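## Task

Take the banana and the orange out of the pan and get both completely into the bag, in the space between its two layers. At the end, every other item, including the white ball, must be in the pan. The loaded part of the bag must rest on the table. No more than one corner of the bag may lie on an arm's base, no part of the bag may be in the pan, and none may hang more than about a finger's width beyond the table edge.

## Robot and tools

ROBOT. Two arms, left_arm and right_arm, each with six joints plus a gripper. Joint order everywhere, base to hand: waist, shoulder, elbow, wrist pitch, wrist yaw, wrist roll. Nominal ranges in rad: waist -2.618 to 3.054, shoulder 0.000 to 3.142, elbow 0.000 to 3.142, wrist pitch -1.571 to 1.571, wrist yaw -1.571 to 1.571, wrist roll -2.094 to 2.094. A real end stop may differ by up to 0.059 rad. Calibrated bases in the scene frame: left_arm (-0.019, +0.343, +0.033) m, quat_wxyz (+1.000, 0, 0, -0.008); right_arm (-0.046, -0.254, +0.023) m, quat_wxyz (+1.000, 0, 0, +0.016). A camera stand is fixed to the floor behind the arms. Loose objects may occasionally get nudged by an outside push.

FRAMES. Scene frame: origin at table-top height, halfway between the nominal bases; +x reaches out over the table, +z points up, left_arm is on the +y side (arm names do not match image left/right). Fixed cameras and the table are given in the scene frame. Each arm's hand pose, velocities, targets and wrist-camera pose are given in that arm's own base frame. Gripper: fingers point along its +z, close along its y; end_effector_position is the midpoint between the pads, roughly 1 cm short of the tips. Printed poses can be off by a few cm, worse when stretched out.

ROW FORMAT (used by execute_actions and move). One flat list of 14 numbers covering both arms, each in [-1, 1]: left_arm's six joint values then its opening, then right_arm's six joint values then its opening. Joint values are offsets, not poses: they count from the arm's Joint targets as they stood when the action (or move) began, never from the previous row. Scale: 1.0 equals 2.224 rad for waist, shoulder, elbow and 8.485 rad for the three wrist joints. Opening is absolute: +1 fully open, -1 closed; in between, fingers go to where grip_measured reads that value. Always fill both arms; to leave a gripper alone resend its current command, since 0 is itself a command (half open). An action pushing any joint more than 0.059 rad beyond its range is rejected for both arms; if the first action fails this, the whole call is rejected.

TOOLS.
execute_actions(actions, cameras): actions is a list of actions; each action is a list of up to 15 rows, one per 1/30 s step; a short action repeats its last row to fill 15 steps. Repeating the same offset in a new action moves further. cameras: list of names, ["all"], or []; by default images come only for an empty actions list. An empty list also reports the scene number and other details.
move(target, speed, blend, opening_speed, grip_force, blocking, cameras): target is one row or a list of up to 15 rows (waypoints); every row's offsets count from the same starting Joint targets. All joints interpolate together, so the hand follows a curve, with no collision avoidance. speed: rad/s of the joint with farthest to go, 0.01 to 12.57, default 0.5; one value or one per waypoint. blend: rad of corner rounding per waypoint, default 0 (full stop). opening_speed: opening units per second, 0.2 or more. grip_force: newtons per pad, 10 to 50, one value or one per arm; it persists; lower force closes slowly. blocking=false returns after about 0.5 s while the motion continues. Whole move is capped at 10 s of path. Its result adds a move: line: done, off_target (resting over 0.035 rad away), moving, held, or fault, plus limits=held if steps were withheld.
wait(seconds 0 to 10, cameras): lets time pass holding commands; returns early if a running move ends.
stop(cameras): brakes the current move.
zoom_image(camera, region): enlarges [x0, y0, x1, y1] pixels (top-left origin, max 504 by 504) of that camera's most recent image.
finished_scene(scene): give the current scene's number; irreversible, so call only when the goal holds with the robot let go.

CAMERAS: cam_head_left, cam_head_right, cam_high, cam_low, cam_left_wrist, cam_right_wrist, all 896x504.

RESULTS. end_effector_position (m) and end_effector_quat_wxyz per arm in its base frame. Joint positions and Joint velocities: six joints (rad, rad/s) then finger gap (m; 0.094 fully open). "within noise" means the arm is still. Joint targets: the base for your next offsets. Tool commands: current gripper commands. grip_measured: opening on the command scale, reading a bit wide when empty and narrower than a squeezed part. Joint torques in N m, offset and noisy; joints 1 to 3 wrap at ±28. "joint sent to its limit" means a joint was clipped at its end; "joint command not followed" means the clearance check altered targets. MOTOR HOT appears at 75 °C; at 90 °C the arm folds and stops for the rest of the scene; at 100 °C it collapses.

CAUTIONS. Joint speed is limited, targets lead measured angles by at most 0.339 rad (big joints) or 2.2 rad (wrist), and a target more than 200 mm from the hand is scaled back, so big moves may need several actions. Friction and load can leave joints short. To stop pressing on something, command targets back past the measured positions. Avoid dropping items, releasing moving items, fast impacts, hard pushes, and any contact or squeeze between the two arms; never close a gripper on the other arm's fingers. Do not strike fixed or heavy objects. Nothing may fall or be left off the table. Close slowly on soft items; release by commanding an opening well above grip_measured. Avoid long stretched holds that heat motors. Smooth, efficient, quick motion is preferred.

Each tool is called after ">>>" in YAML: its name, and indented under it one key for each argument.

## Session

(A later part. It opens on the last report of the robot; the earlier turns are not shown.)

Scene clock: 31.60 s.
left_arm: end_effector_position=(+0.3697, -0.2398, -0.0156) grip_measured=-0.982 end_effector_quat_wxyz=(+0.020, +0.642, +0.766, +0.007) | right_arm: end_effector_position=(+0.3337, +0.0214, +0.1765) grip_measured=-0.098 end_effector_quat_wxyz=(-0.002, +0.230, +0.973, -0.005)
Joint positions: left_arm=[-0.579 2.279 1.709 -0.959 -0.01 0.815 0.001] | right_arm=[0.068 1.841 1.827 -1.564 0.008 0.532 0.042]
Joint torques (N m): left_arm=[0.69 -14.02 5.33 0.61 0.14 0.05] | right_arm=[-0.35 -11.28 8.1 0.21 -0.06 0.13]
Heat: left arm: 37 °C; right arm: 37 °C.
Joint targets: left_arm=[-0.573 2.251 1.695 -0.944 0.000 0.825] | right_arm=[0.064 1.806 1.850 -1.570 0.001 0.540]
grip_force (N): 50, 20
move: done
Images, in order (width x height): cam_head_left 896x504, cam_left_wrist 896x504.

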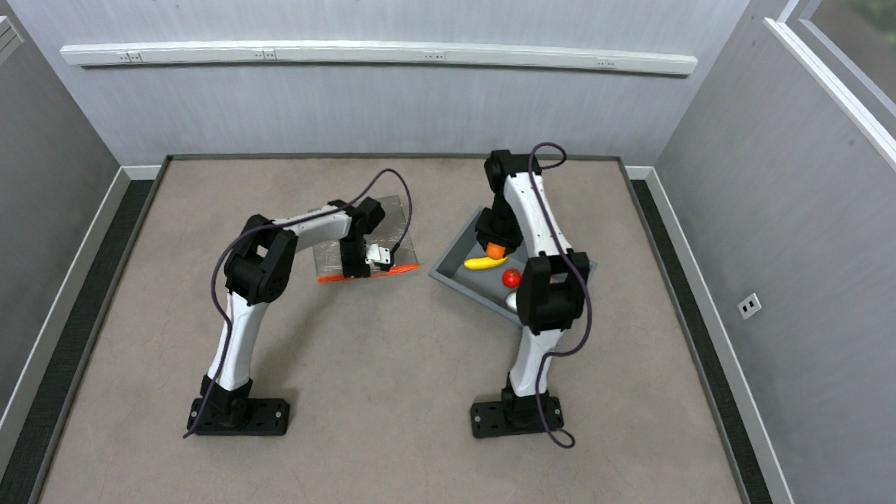

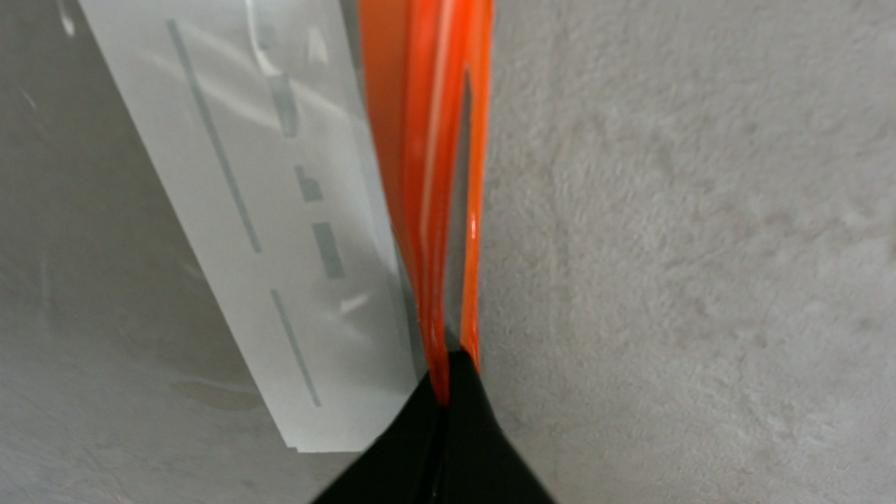

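>>> move:
  target:
    - [0,-0.056,0,0,0,0,-1,0,0,0,0,0,0,-0.45]
    - [0.069,-0.052,0.042,0.0265,0,0.024,-1,0,0,0,0,0,0,-0.45]
  blend: [0.04,0]
  speed: 0.25
  cameras: ["cam_head_left","cam_left_wrist","cam_low","cam_high"]

>>> zoom_image:
  camera: "cam_head_left"
  region: [300, 180, 520, 320]

>>> zoom_image:
  camera: "cam_low"
  region: [330, 230, 530, 370]

Scene clock: 34.57 s.
left_arm: end_effector_position=(+0.4785, -0.2124, +0.0715) grip_measured=-0.982 end_effector_quat_wxyz=(+0.211, +0.641, +0.734, +0.070) | right_arm: end_effector_position=(+0.3337, +0.0214, +0.1765) grip_measured=-0.098 end_effector_quat_wxyz=(-0.002, +0.230, +0.973, -0.005)
Joint positions: left_arm=[-0.421 2.159 1.767 -0.73 -0.01 1.018 0.001] | right_arm=[0.068 1.841 1.827 -1.564 0.008 0.532 0.042]
Joint torques (N m): left_arm=[0.38 -13.71 9.81 1.46 0.15 0.06] | right_arm=[-0.38 -11.26 8.14 0.2 -0.07 0.13]
Heat: left arm: 38 °C; right arm: 37 °C.
Joint targets: left_arm=[-0.419 2.136 1.788 -0.720 0.000 1.029] | right_arm=[0.064 1.806 1.850 -1.570 0.001 0.540]
grip_force (N): 50, 20
move: done
Images, in order (width x height): cam_head_left 896x504, cam_high 896x504, cam_low 896x504, cam_left_wrist 896x504.

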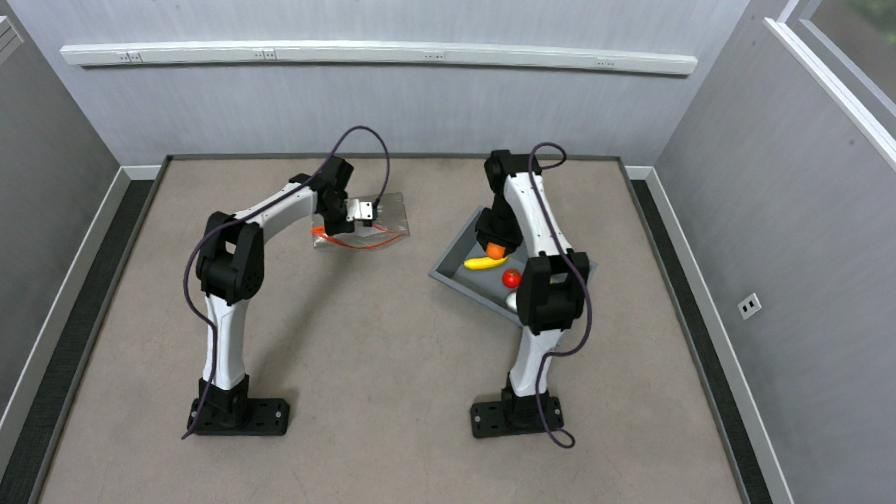

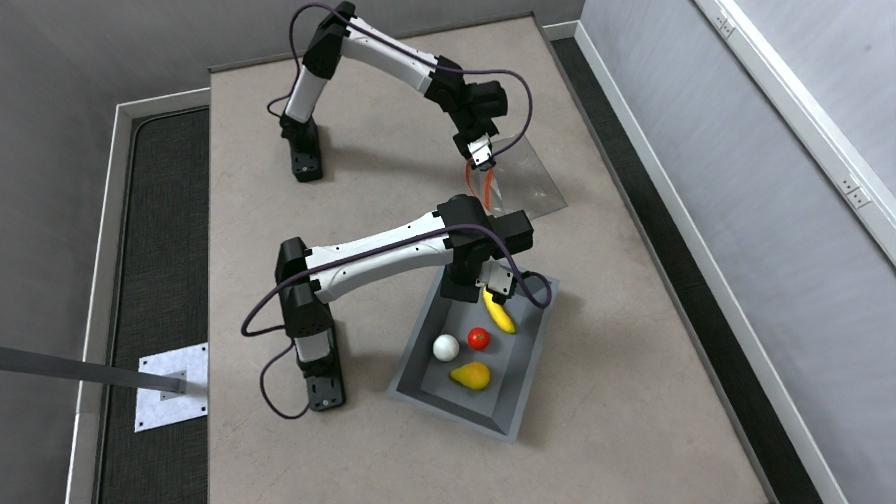

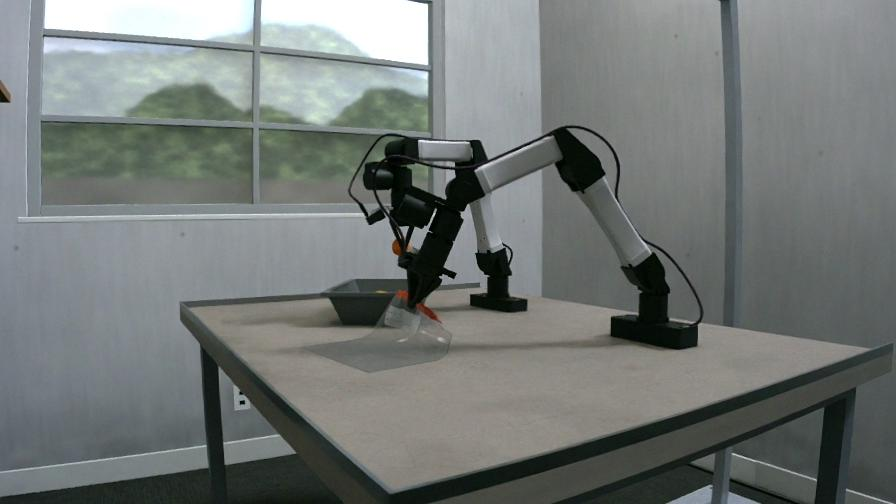

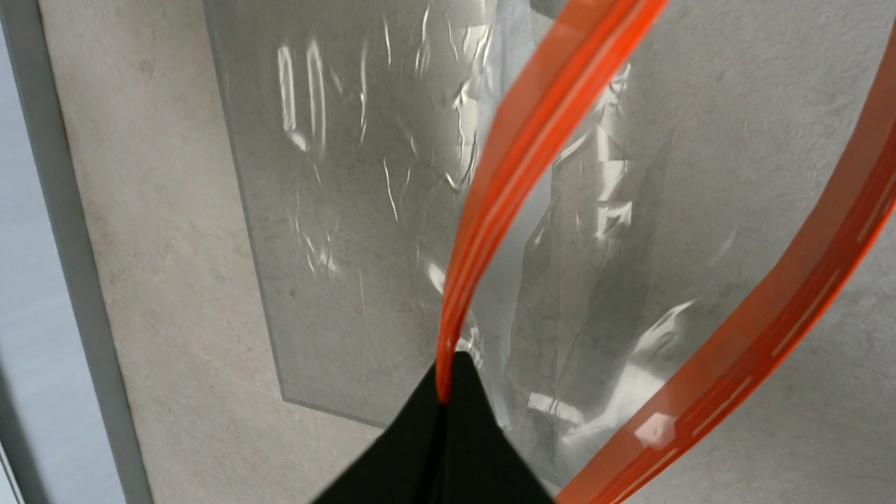

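Scaled by 2.291 from the camera's 896x504 image, which has a finer 1280x720 frame.

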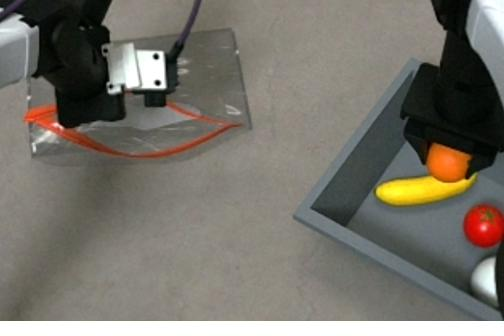

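Scaled by 2.520 from the camera's 896x504 image, which has a finer 1280x720 frame.

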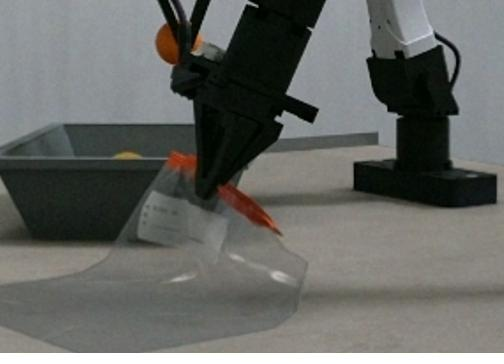

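>>> move:
  target:
    - [0,0,0,0,0,0,-1,0.106,-0.225,-0.398,0.158,0,-0.0636,-0.45]
    - [0,0,0,0,0,0,-1,0.213,0.029,-0.238,0.1814,0,-0.0636,-0.45]
  blend: [0.1,0]
  speed: 0.6
  cameras: ["cam_head_left","cam_left_wrist","cam_low","cam_right_wrist"]

>>> zoom_image:
  camera: "cam_head_left"
  region: [300, 180, 520, 320]

>>> zoom_image:
  camera: "cam_low"
  region: [330, 210, 530, 370]

Scene clock: 40.03 s.
left_arm: end_effector_position=(+0.4793, -0.2127, +0.0719) grip_measured=-0.982 end_effector_quat_wxyz=(+0.213, +0.641, +0.734, +0.071) | right_arm: end_effector_position=(+0.4596, +0.2721, +0.1359) grip_measured=-0.098 end_effector_quat_wxyz=(+0.435, -0.232, +0.862, +0.118)
Joint positions: left_arm=[-0.421 2.159 1.767 -0.726 -0.01 1.018 0.001] | right_arm=[0.536 1.864 1.288 -0.06 0.006 0.007 0.042]
Joint torques (N m): left_arm=[0.35 -13.72 9.83 1.41 0.14 0.03] | right_arm=[0.14 -9.06 10.22 2 -0.07 -0.04]
Heat: left arm: 39 °C; right arm: 38 °C.
Joint targets: left_arm=[-0.419 2.136 1.788 -0.720 0.000 1.029] | right_arm=[0.538 1.870 1.321 -0.031 0.000 0.000]
grip_force (N): 50, 20
move: done
Images, in order (width x height): cam_head_left 896x504, cam_low 896x504, cam_left_wrist 896x504, cam_right_wrist 896x504.

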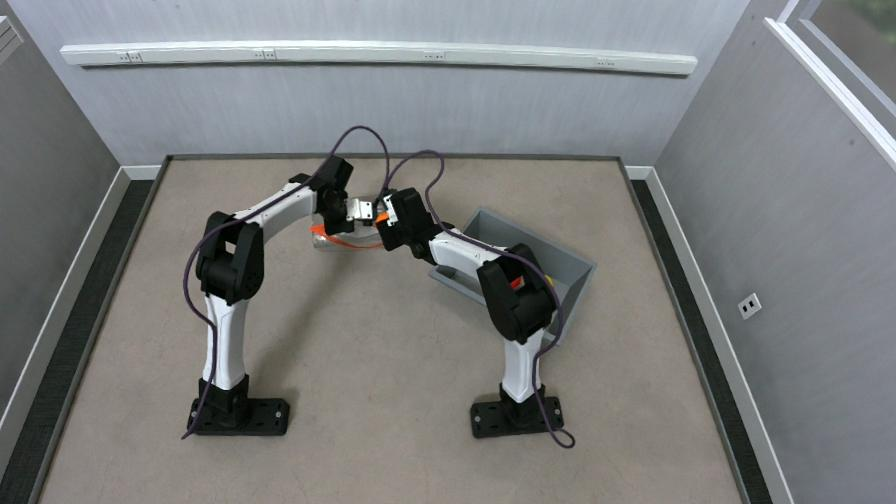

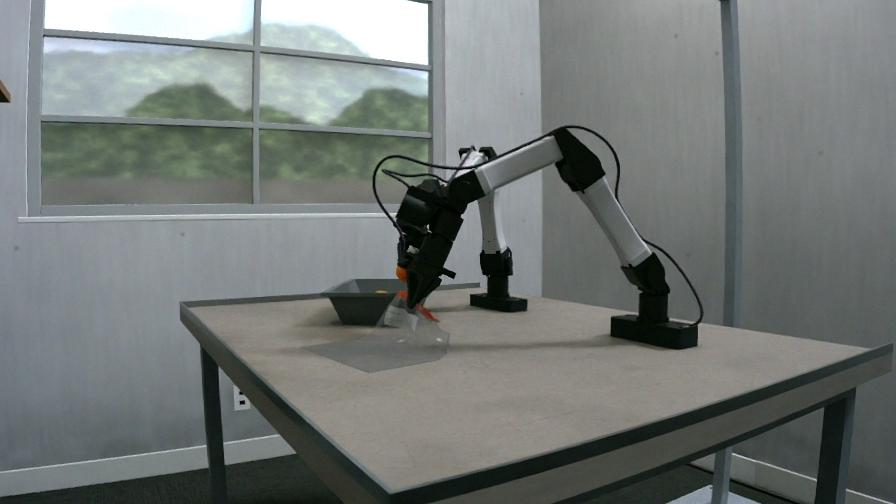

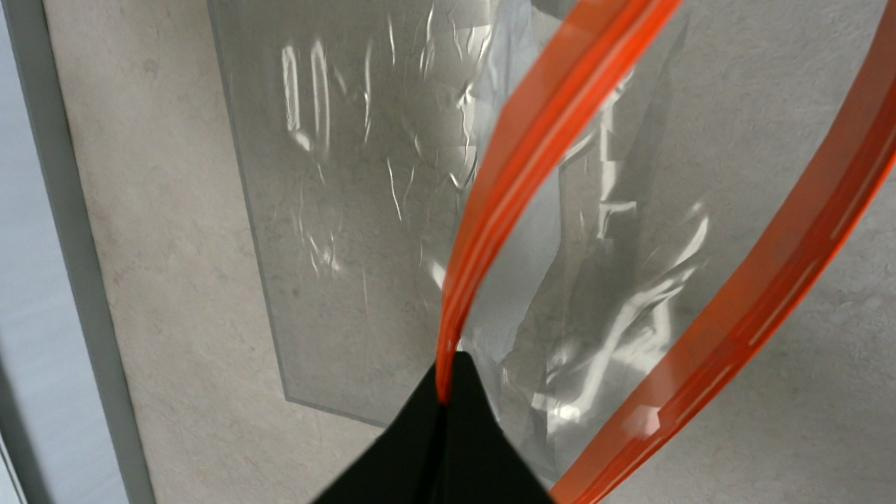

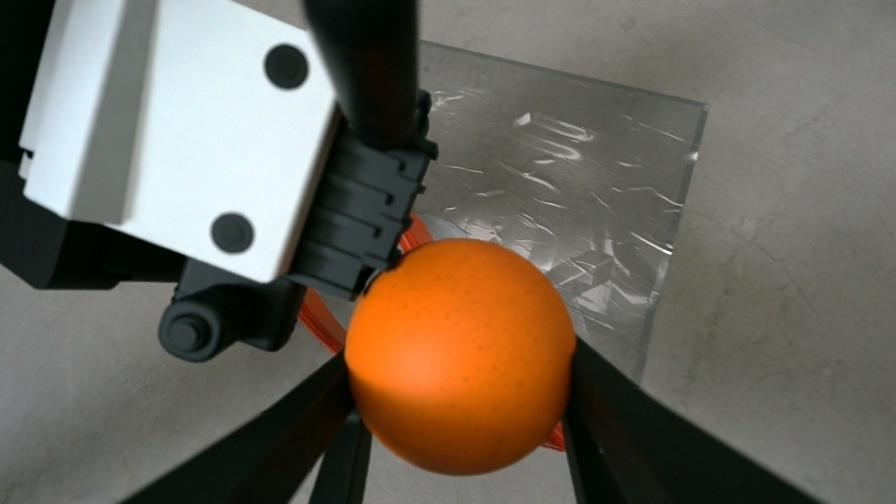

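Scaled by 2.291 from the camera's 896x504 image, which has a finer 1280x720 frame.

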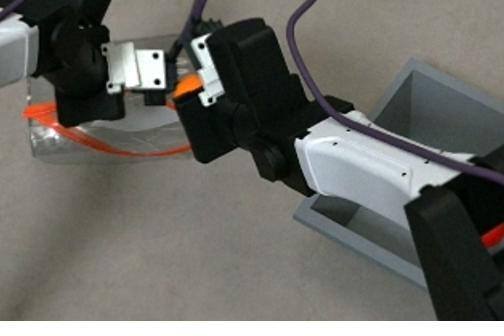

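Scaled by 2.520 from the camera's 896x504 image, which has a finer 1280x720 frame.

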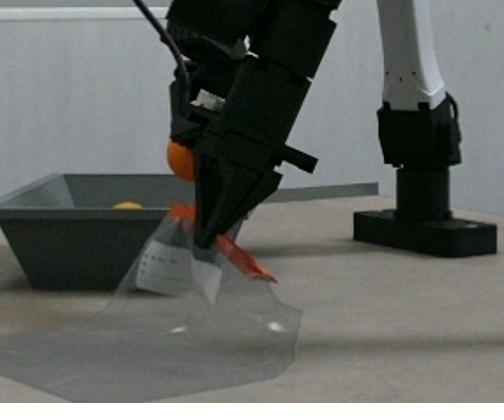

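>>> move:
  target: [0,0,0,0,0,0,-1,0.002,0.0576,-0.126,0.052,0,0,-0.45]
  speed: 0.4
  cameras: ["cam_head_left","cam_left_wrist","cam_low","cam_right_wrist"]

>>> zoom_image:
  camera: "cam_low"
  region: [330, 210, 530, 370]

Scene clock: 43.50 s.
left_arm: end_effector_position=(+0.4808, -0.2127, +0.0726) grip_measured=-0.982 end_effector_quat_wxyz=(+0.216, +0.641, +0.733, +0.072) | right_arm: end_effector_position=(+0.4549, +0.2693, +0.0583) grip_measured=-0.099 end_effector_quat_wxyz=(+0.466, -0.228, +0.845, +0.127)
Joint positions: left_arm=[-0.42 2.159 1.767 -0.72 -0.01 1.018 0.001] | right_arm=[0.536 1.99 1.041 0.387 0.006 0.007 0.042]
Joint torques (N m): left_arm=[0.25 -13.74 9.88 1.35 0.14 0.03] | right_arm=[0.61 -8.9 6.16 1.99 -0.08 -0.04]
Heat: left arm: 39 °C; right arm: 38 °C.
Joint targets: left_arm=[-0.419 2.136 1.788 -0.719 0.000 1.029] | right_arm=[0.542 1.998 1.040 0.410 0.000 0.000]
grip_force (N): 50, 20
move: done
Images, in order (width x height): cam_head_left 896x504, cam_low 896x504, cam_left_wrist 896x504, cam_right_wrist 896x504.

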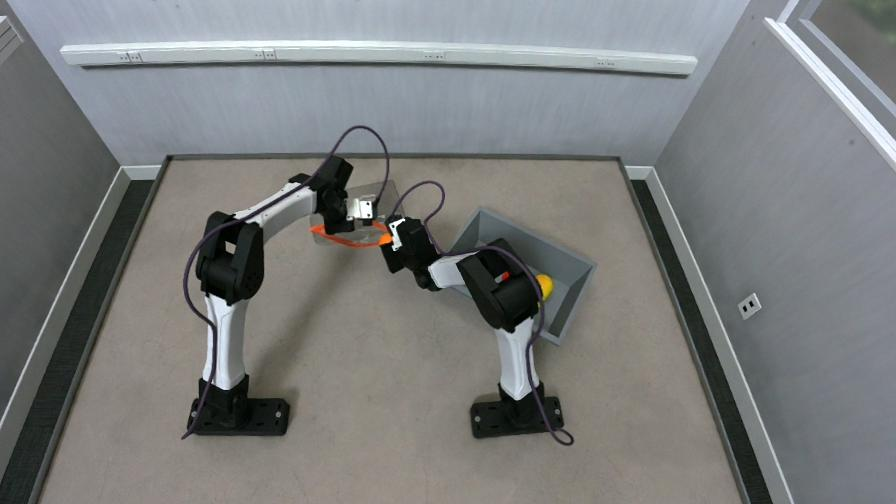

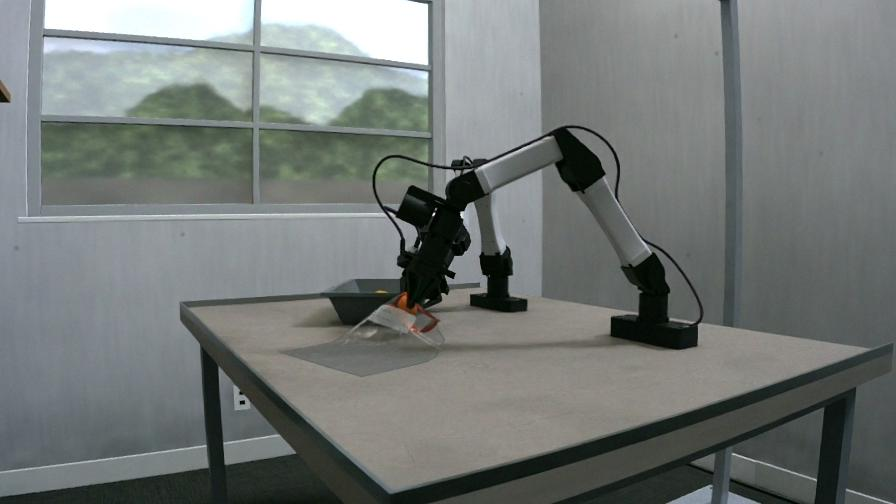

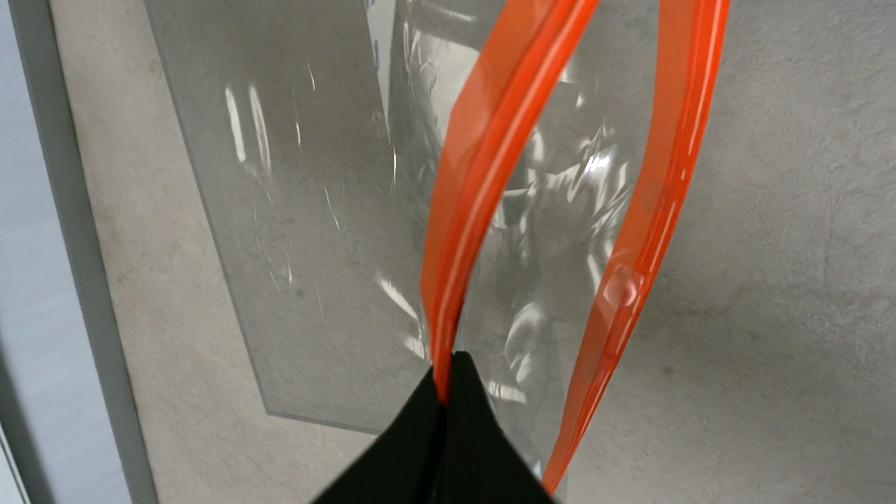

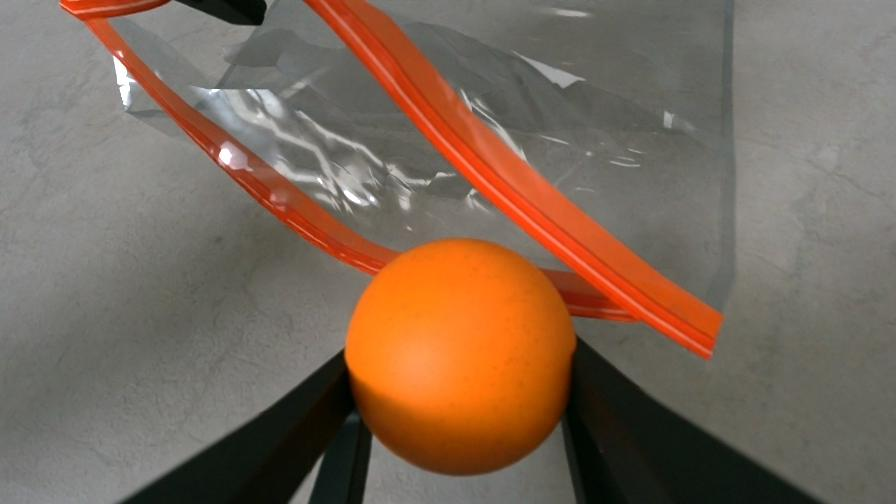

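Scaled by 2.520 from the camera's 896x504 image, which has a finer 1280x720 frame.

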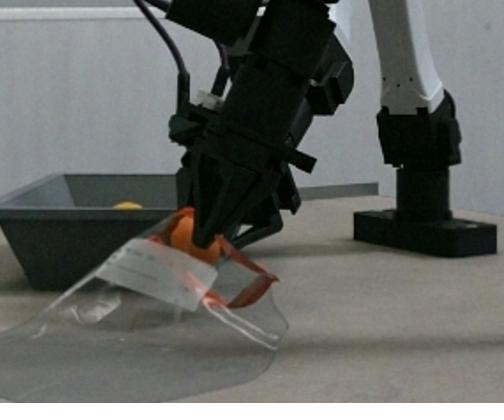

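>>> move:
  target:
    - [0,0,0,0,0,0,-1,0,-0.154,0.0094,-0.043,0,0,-0.45]
    - [-0.0155,-0.039,0.085,-0.032,0,0,-1,0,-0.154,0.0094,-0.043,0,0,-0.45]
  blend: [0.05,0]
  speed: 0.5
  cameras: ["cam_head_left","cam_left_wrist","cam_low","cam_right_wrist"]

>>> zoom_image:
  camera: "cam_low"
  region: [330, 210, 530, 370]

>>> zoom_image:
  camera: "cam_head_left"
  region: [300, 180, 520, 320]

Scene clock: 46.93 s.
left_arm: end_effector_position=(+0.4618, -0.2207, +0.1585) grip_measured=-0.982 end_effector_quat_wxyz=(+0.228, +0.649, +0.722, +0.072) | right_arm: end_effector_position=(+0.4183, +0.2475, +0.1342) grip_measured=-0.099 end_effector_quat_wxyz=(+0.447, -0.231, +0.856, +0.122)
Joint positions: left_arm=[-0.449 2.07 1.961 -0.978 -0.01 1.018 0.001] | right_arm=[0.536 1.688 1.041 0.04 0.006 0.007 0.042]
Joint torques (N m): left_arm=[-0.12 -12.92 9.37 1.28 0.14 0.03] | right_arm=[0.62 -10.77 9.02 1.82 -0.07 -0.04]
Heat: left arm: 40 °C; right arm: 39 °C.
Joint targets: left_arm=[-0.454 2.049 1.977 -0.991 0.000 1.029] | right_arm=[0.542 1.656 1.061 0.045 0.000 0.000]
grip_force (N): 50, 20
move: done
Images, in order (width x height): cam_head_left 896x504, cam_low 896x504, cam_left_wrist 896x504, cam_right_wrist 896x504.

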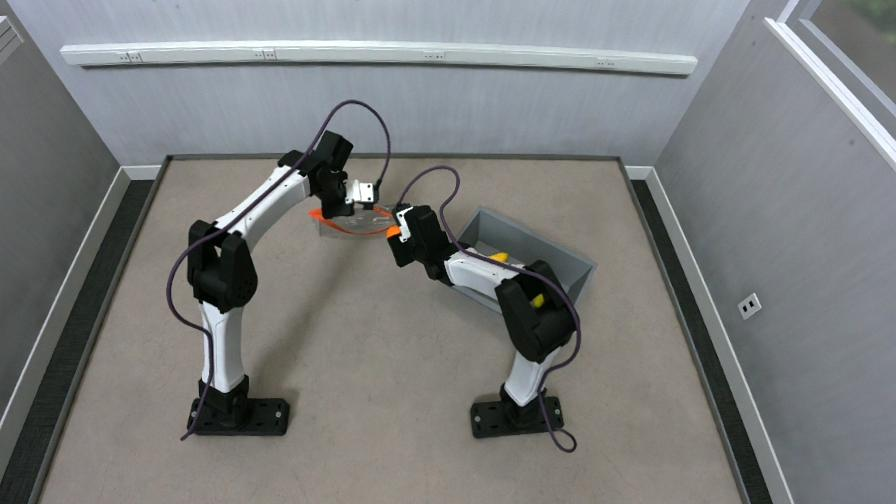

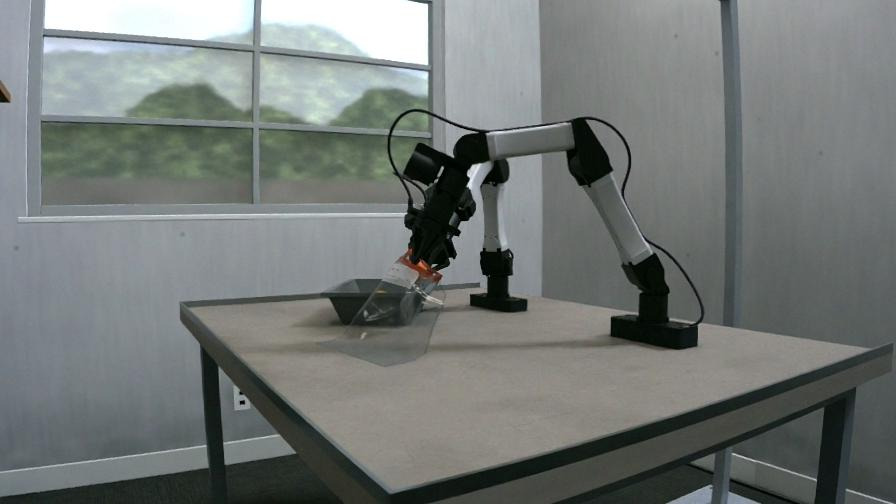

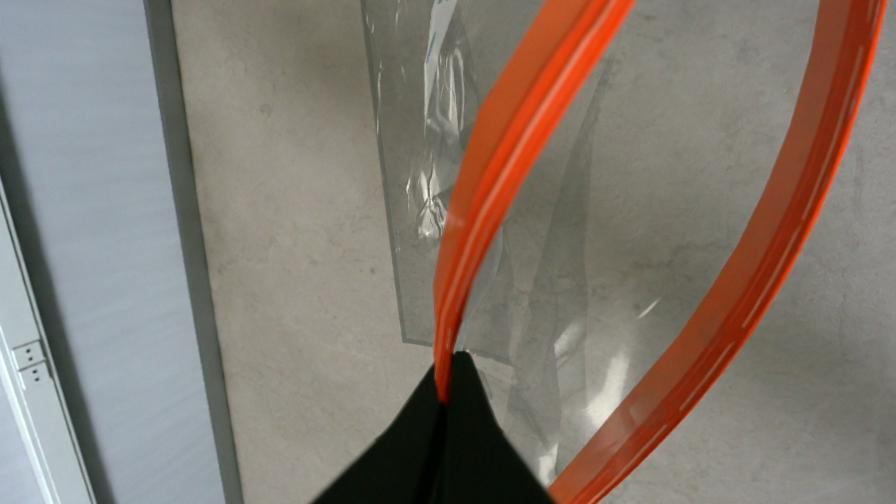

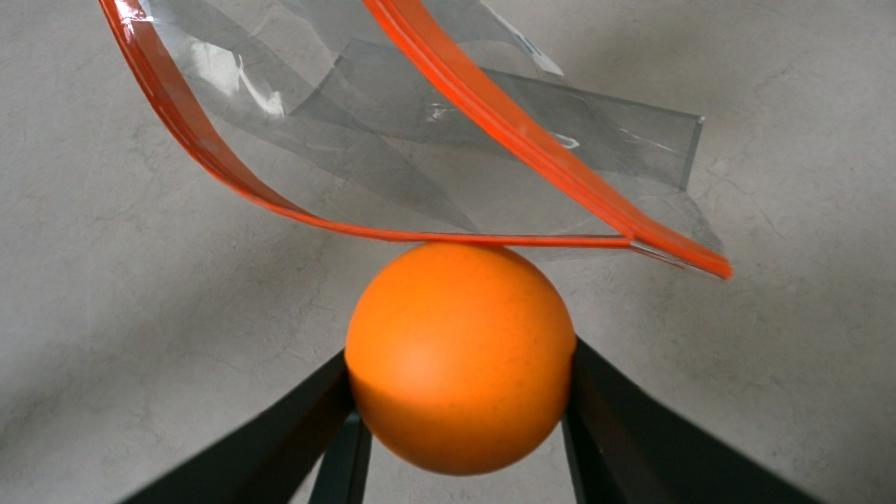

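Scaled by 2.520 from the camera's 896x504 image, which has a finer 1280x720 frame.

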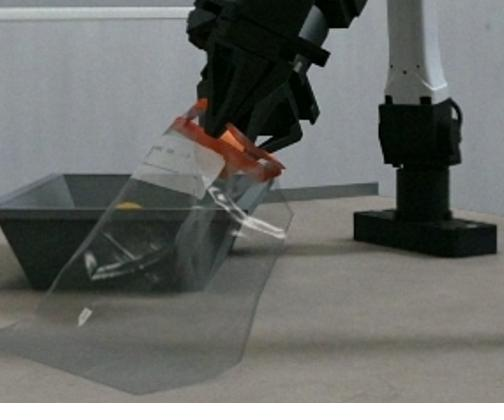

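Scaled by 2.291 from the camera's 896x504 image, which has a finer 1280x720 frame.

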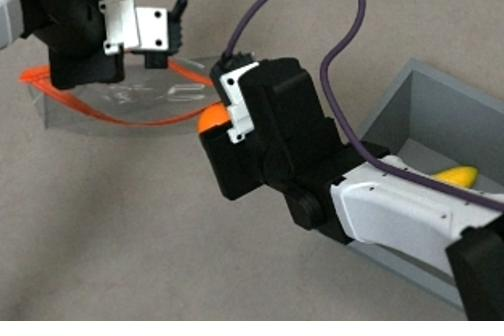

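>>> move:
  target: [0,0,0,0,0,0,-1,0.014,0.0935,0.104,-0.004,0,0.0707,-0.45]
  speed: 0.4
  cameras: ["cam_head_left","cam_left_wrist","cam_low","cam_right_wrist"]

>>> zoom_image:
  camera: "cam_head_left"
  region: [300, 180, 520, 320]

Scene clock: 50.37 s.
left_arm: end_effector_position=(+0.4617, -0.2207, +0.1585) grip_measured=-0.982 end_effector_quat_wxyz=(+0.228, +0.649, +0.722, +0.072) | right_arm: end_effector_position=(+0.4536, +0.2871, +0.1436) grip_measured=-0.099 end_effector_quat_wxyz=(+0.397, +0.013, +0.881, +0.257)
Joint positions: left_arm=[-0.449 2.07 1.961 -0.978 -0.01 1.018 0.001] | right_arm=[0.566 1.851 1.261 0.005 0.006 0.592 0.042]
Joint torques (N m): left_arm=[-0.12 -12.89 9.42 1.27 0.14 0.04] | right_arm=[0.75 -8.43 10.15 1.82 -0.06 0.12]
Heat: left arm: 40 °C; right arm: 40 °C.
Joint targets: left_arm=[-0.454 2.049 1.977 -0.991 0.000 1.029] | right_arm=[0.574 1.864 1.292 0.011 0.000 0.600]
grip_force (N): 50, 20
move: done
Images, in order (width x height): cam_head_left 896x504, cam_low 896x504, cam_left_wrist 896x504, cam_right_wrist 896x504.

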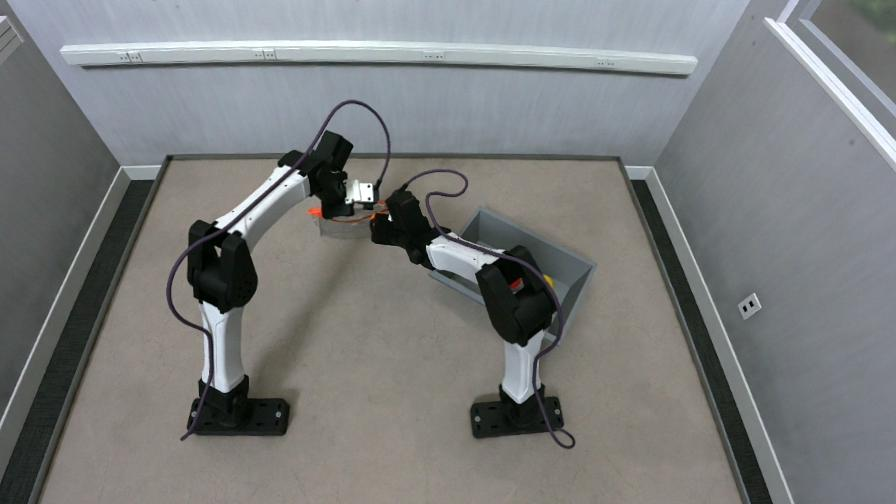

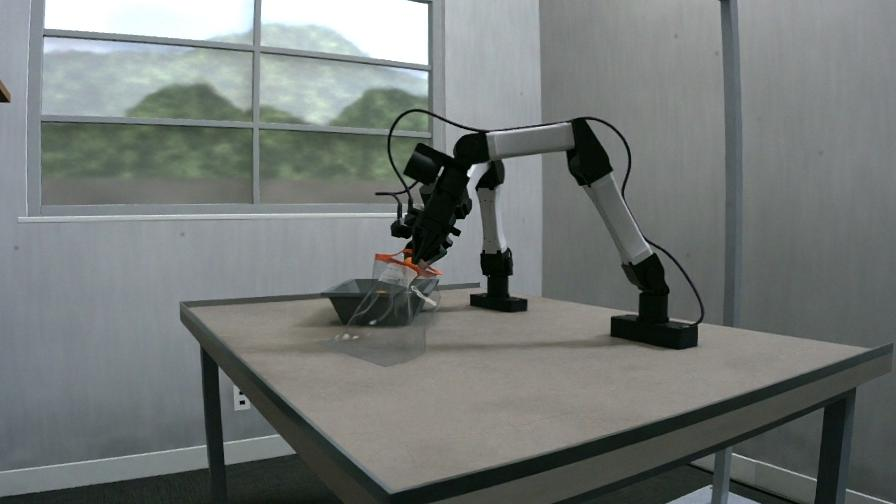

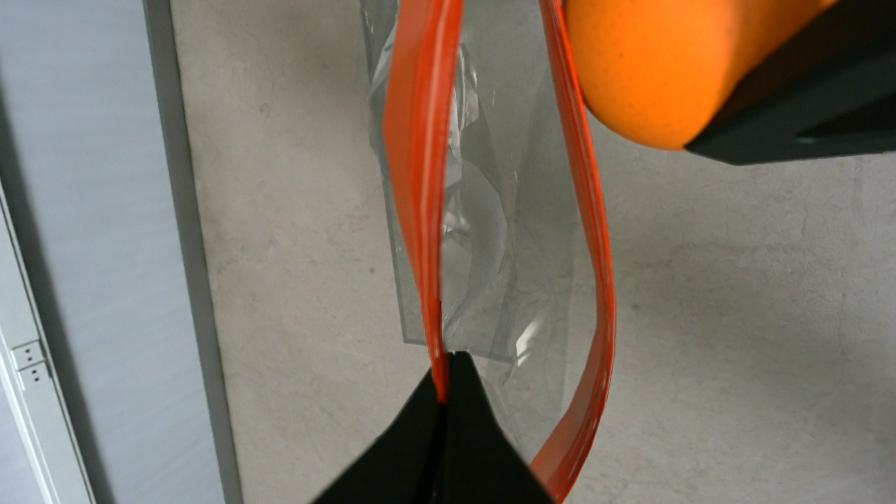

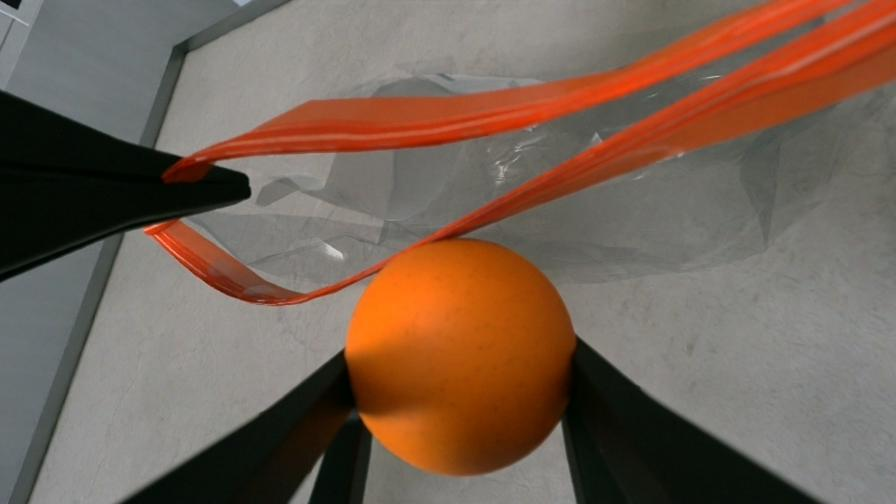

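Scaled by 2.291 from the camera's 896x504 image, which has a finer 1280x720 frame.

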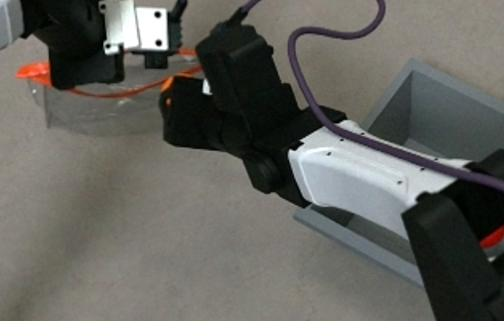

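>>> move:
  target:
    - [0,0,0,0,0,0,-1,-0.008,-0.094,-0.023,-0.0147,0,0,-0.45]
    - [0.0337,0.05,-0.014,0.0167,0,0,-1,-0.008,-0.094,-0.023,-0.0147,0,0,-0.45]
  blend: [0.03,0]
  speed: 0.4
  cameras: ["cam_head_left","cam_left_wrist","cam_right_wrist"]

>>> zoom_image:
  camera: "cam_head_left"
  region: [300, 180, 520, 320]

Scene clock: 59.50 s.
left_arm: end_effector_position=(+0.5012, -0.1962, +0.1281) grip_measured=-0.982 end_effector_quat_wxyz=(+0.239, +0.620, +0.742, +0.084) | right_arm: end_effector_position=(+0.4291, +0.2702, +0.1947) grip_measured=-0.099 end_effector_quat_wxyz=(+0.407, +0.014, +0.874, +0.263)
Joint positions: left_arm=[-0.376 2.151 1.951 -0.859 -0.01 1.018 0.001] | right_arm=[0.564 1.682 1.243 -0.119 0.006 0.593 0.042]
Joint torques (N m): left_arm=[0.03 -11.26 7.43 1.57 0.14 0.03] | right_arm=[-0.76 -10.71 7.23 1.85 -0.06 0.08]
Heat: left arm: 41 °C; right arm: 40 °C.
Joint targets: left_arm=[-0.379 2.160 1.946 -0.849 0.000 1.029] | right_arm=[0.556 1.655 1.241 -0.114 0.000 0.600]
grip_force (N): 50, 20
move: done
Images, in order (width x height): cam_head_left 896x504, cam_left_wrist 896x504, cam_right_wrist 896x504.

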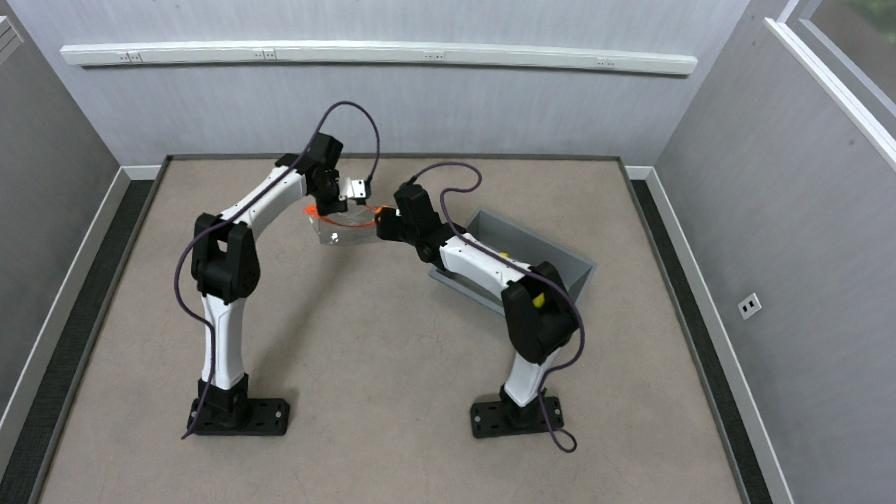

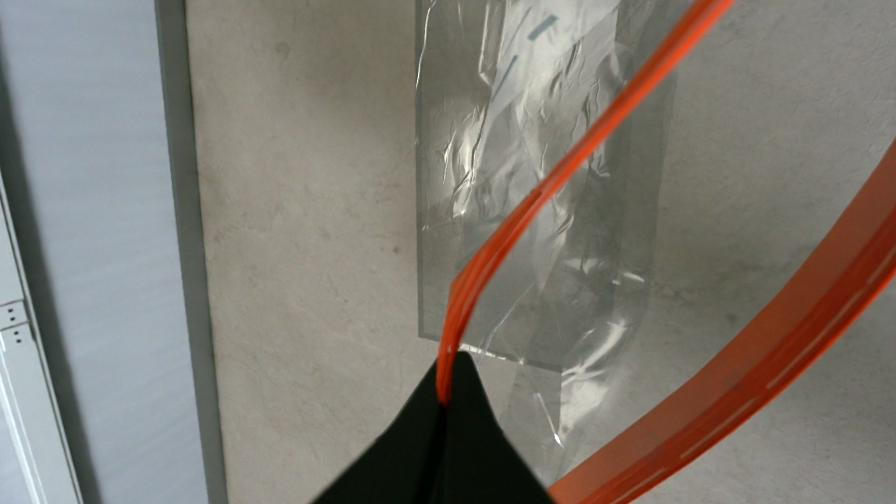

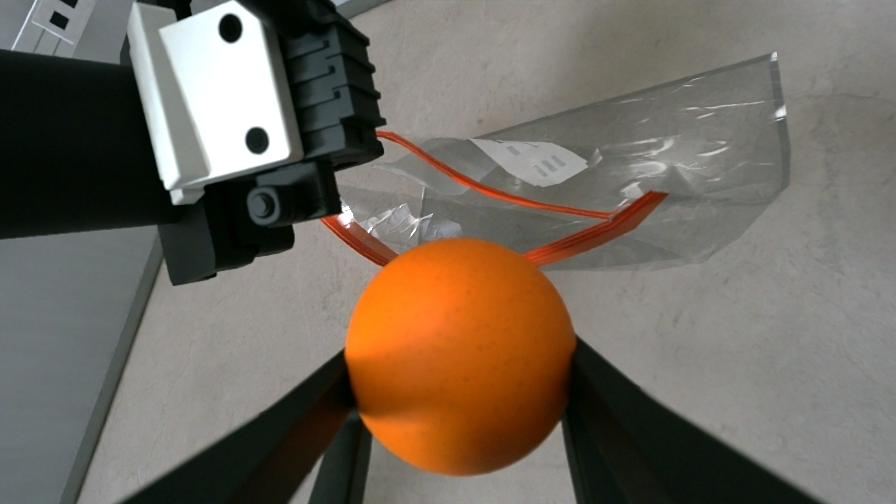

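Scaled by 2.291 from the camera's 896x504 image, which has a finer 1280x720 frame.

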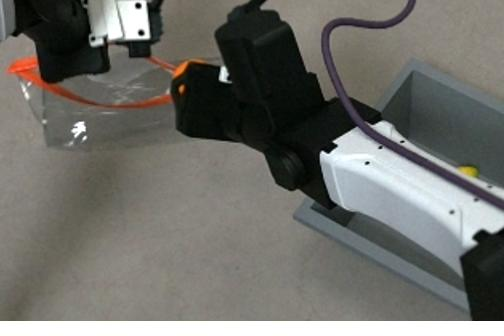

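>>> move:
  target: [0,0,0,0,0,0,-1,0.0094,0.143,0.098,0.0074,0,0,-0.45]
  speed: 0.4
  cameras: ["cam_head_left","cam_left_wrist","cam_right_wrist"]

>>> zoom_image:
  camera: "cam_head_left"
  region: [300, 180, 520, 320]

Scene clock: 62.07 s.
left_arm: end_effector_position=(+0.5012, -0.1963, +0.1281) grip_measured=-0.982 end_effector_quat_wxyz=(+0.239, +0.620, +0.742, +0.084) | right_arm: end_effector_position=(+0.4774, +0.3040, +0.1420) grip_measured=-0.099 end_effector_quat_wxyz=(+0.388, +0.012, +0.886, +0.252)
Joint positions: left_arm=[-0.376 2.151 1.951 -0.859 -0.01 1.018 0.001] | right_arm=[0.569 1.964 1.428 -0.073 0.006 0.593 0.042]
Joint torques (N m): left_arm=[0.03 -11.26 7.46 1.57 0.14 0.03] | right_arm=[0.81 -9.8 10.18 1.98 -0.06 0.08]
Heat: left arm: 42 °C; right arm: 41 °C.
Joint targets: left_arm=[-0.379 2.160 1.946 -0.849 0.000 1.029] | right_arm=[0.577 1.973 1.459 -0.051 0.000 0.600]
grip_force (N): 50, 20
move: done
Images, in order (width x height): cam_head_left 896x504, cam_left_wrist 896x504, cam_right_wrist 896x504.

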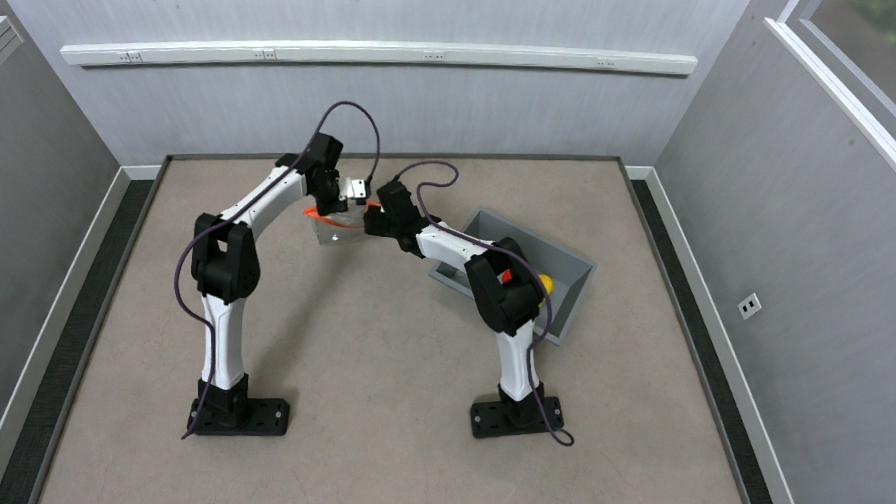

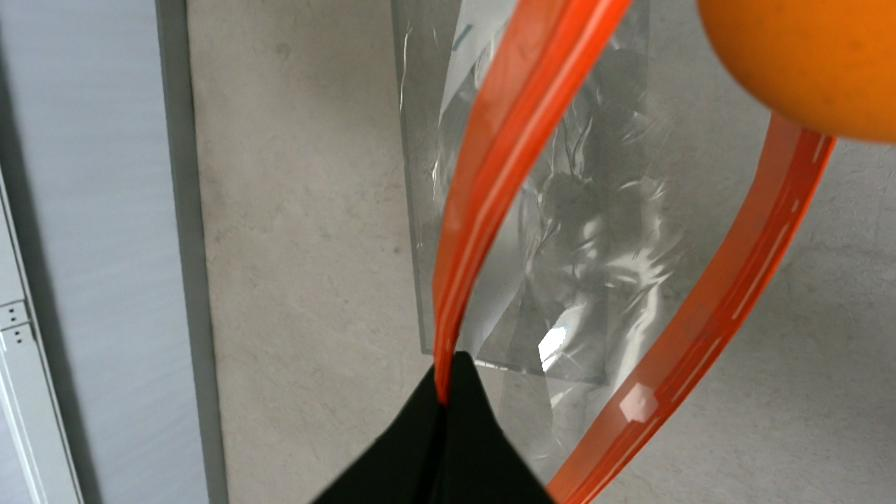

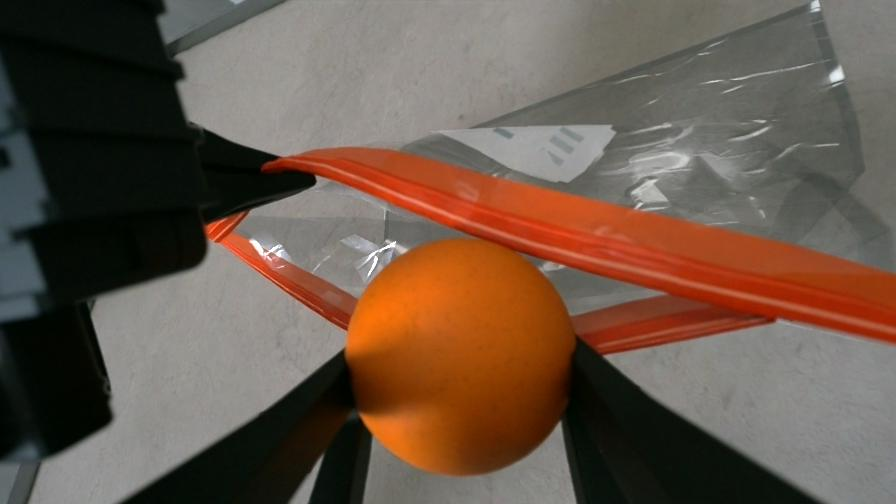

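Scaled by 2.291 from the camera's 896x504 image, which has a finer 1280x720 frame.

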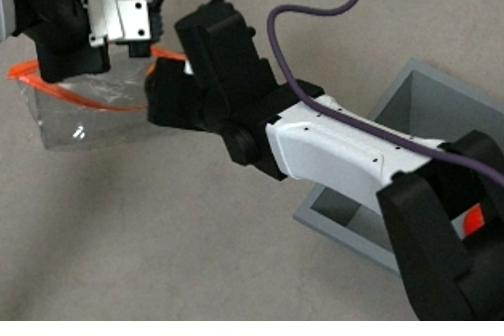

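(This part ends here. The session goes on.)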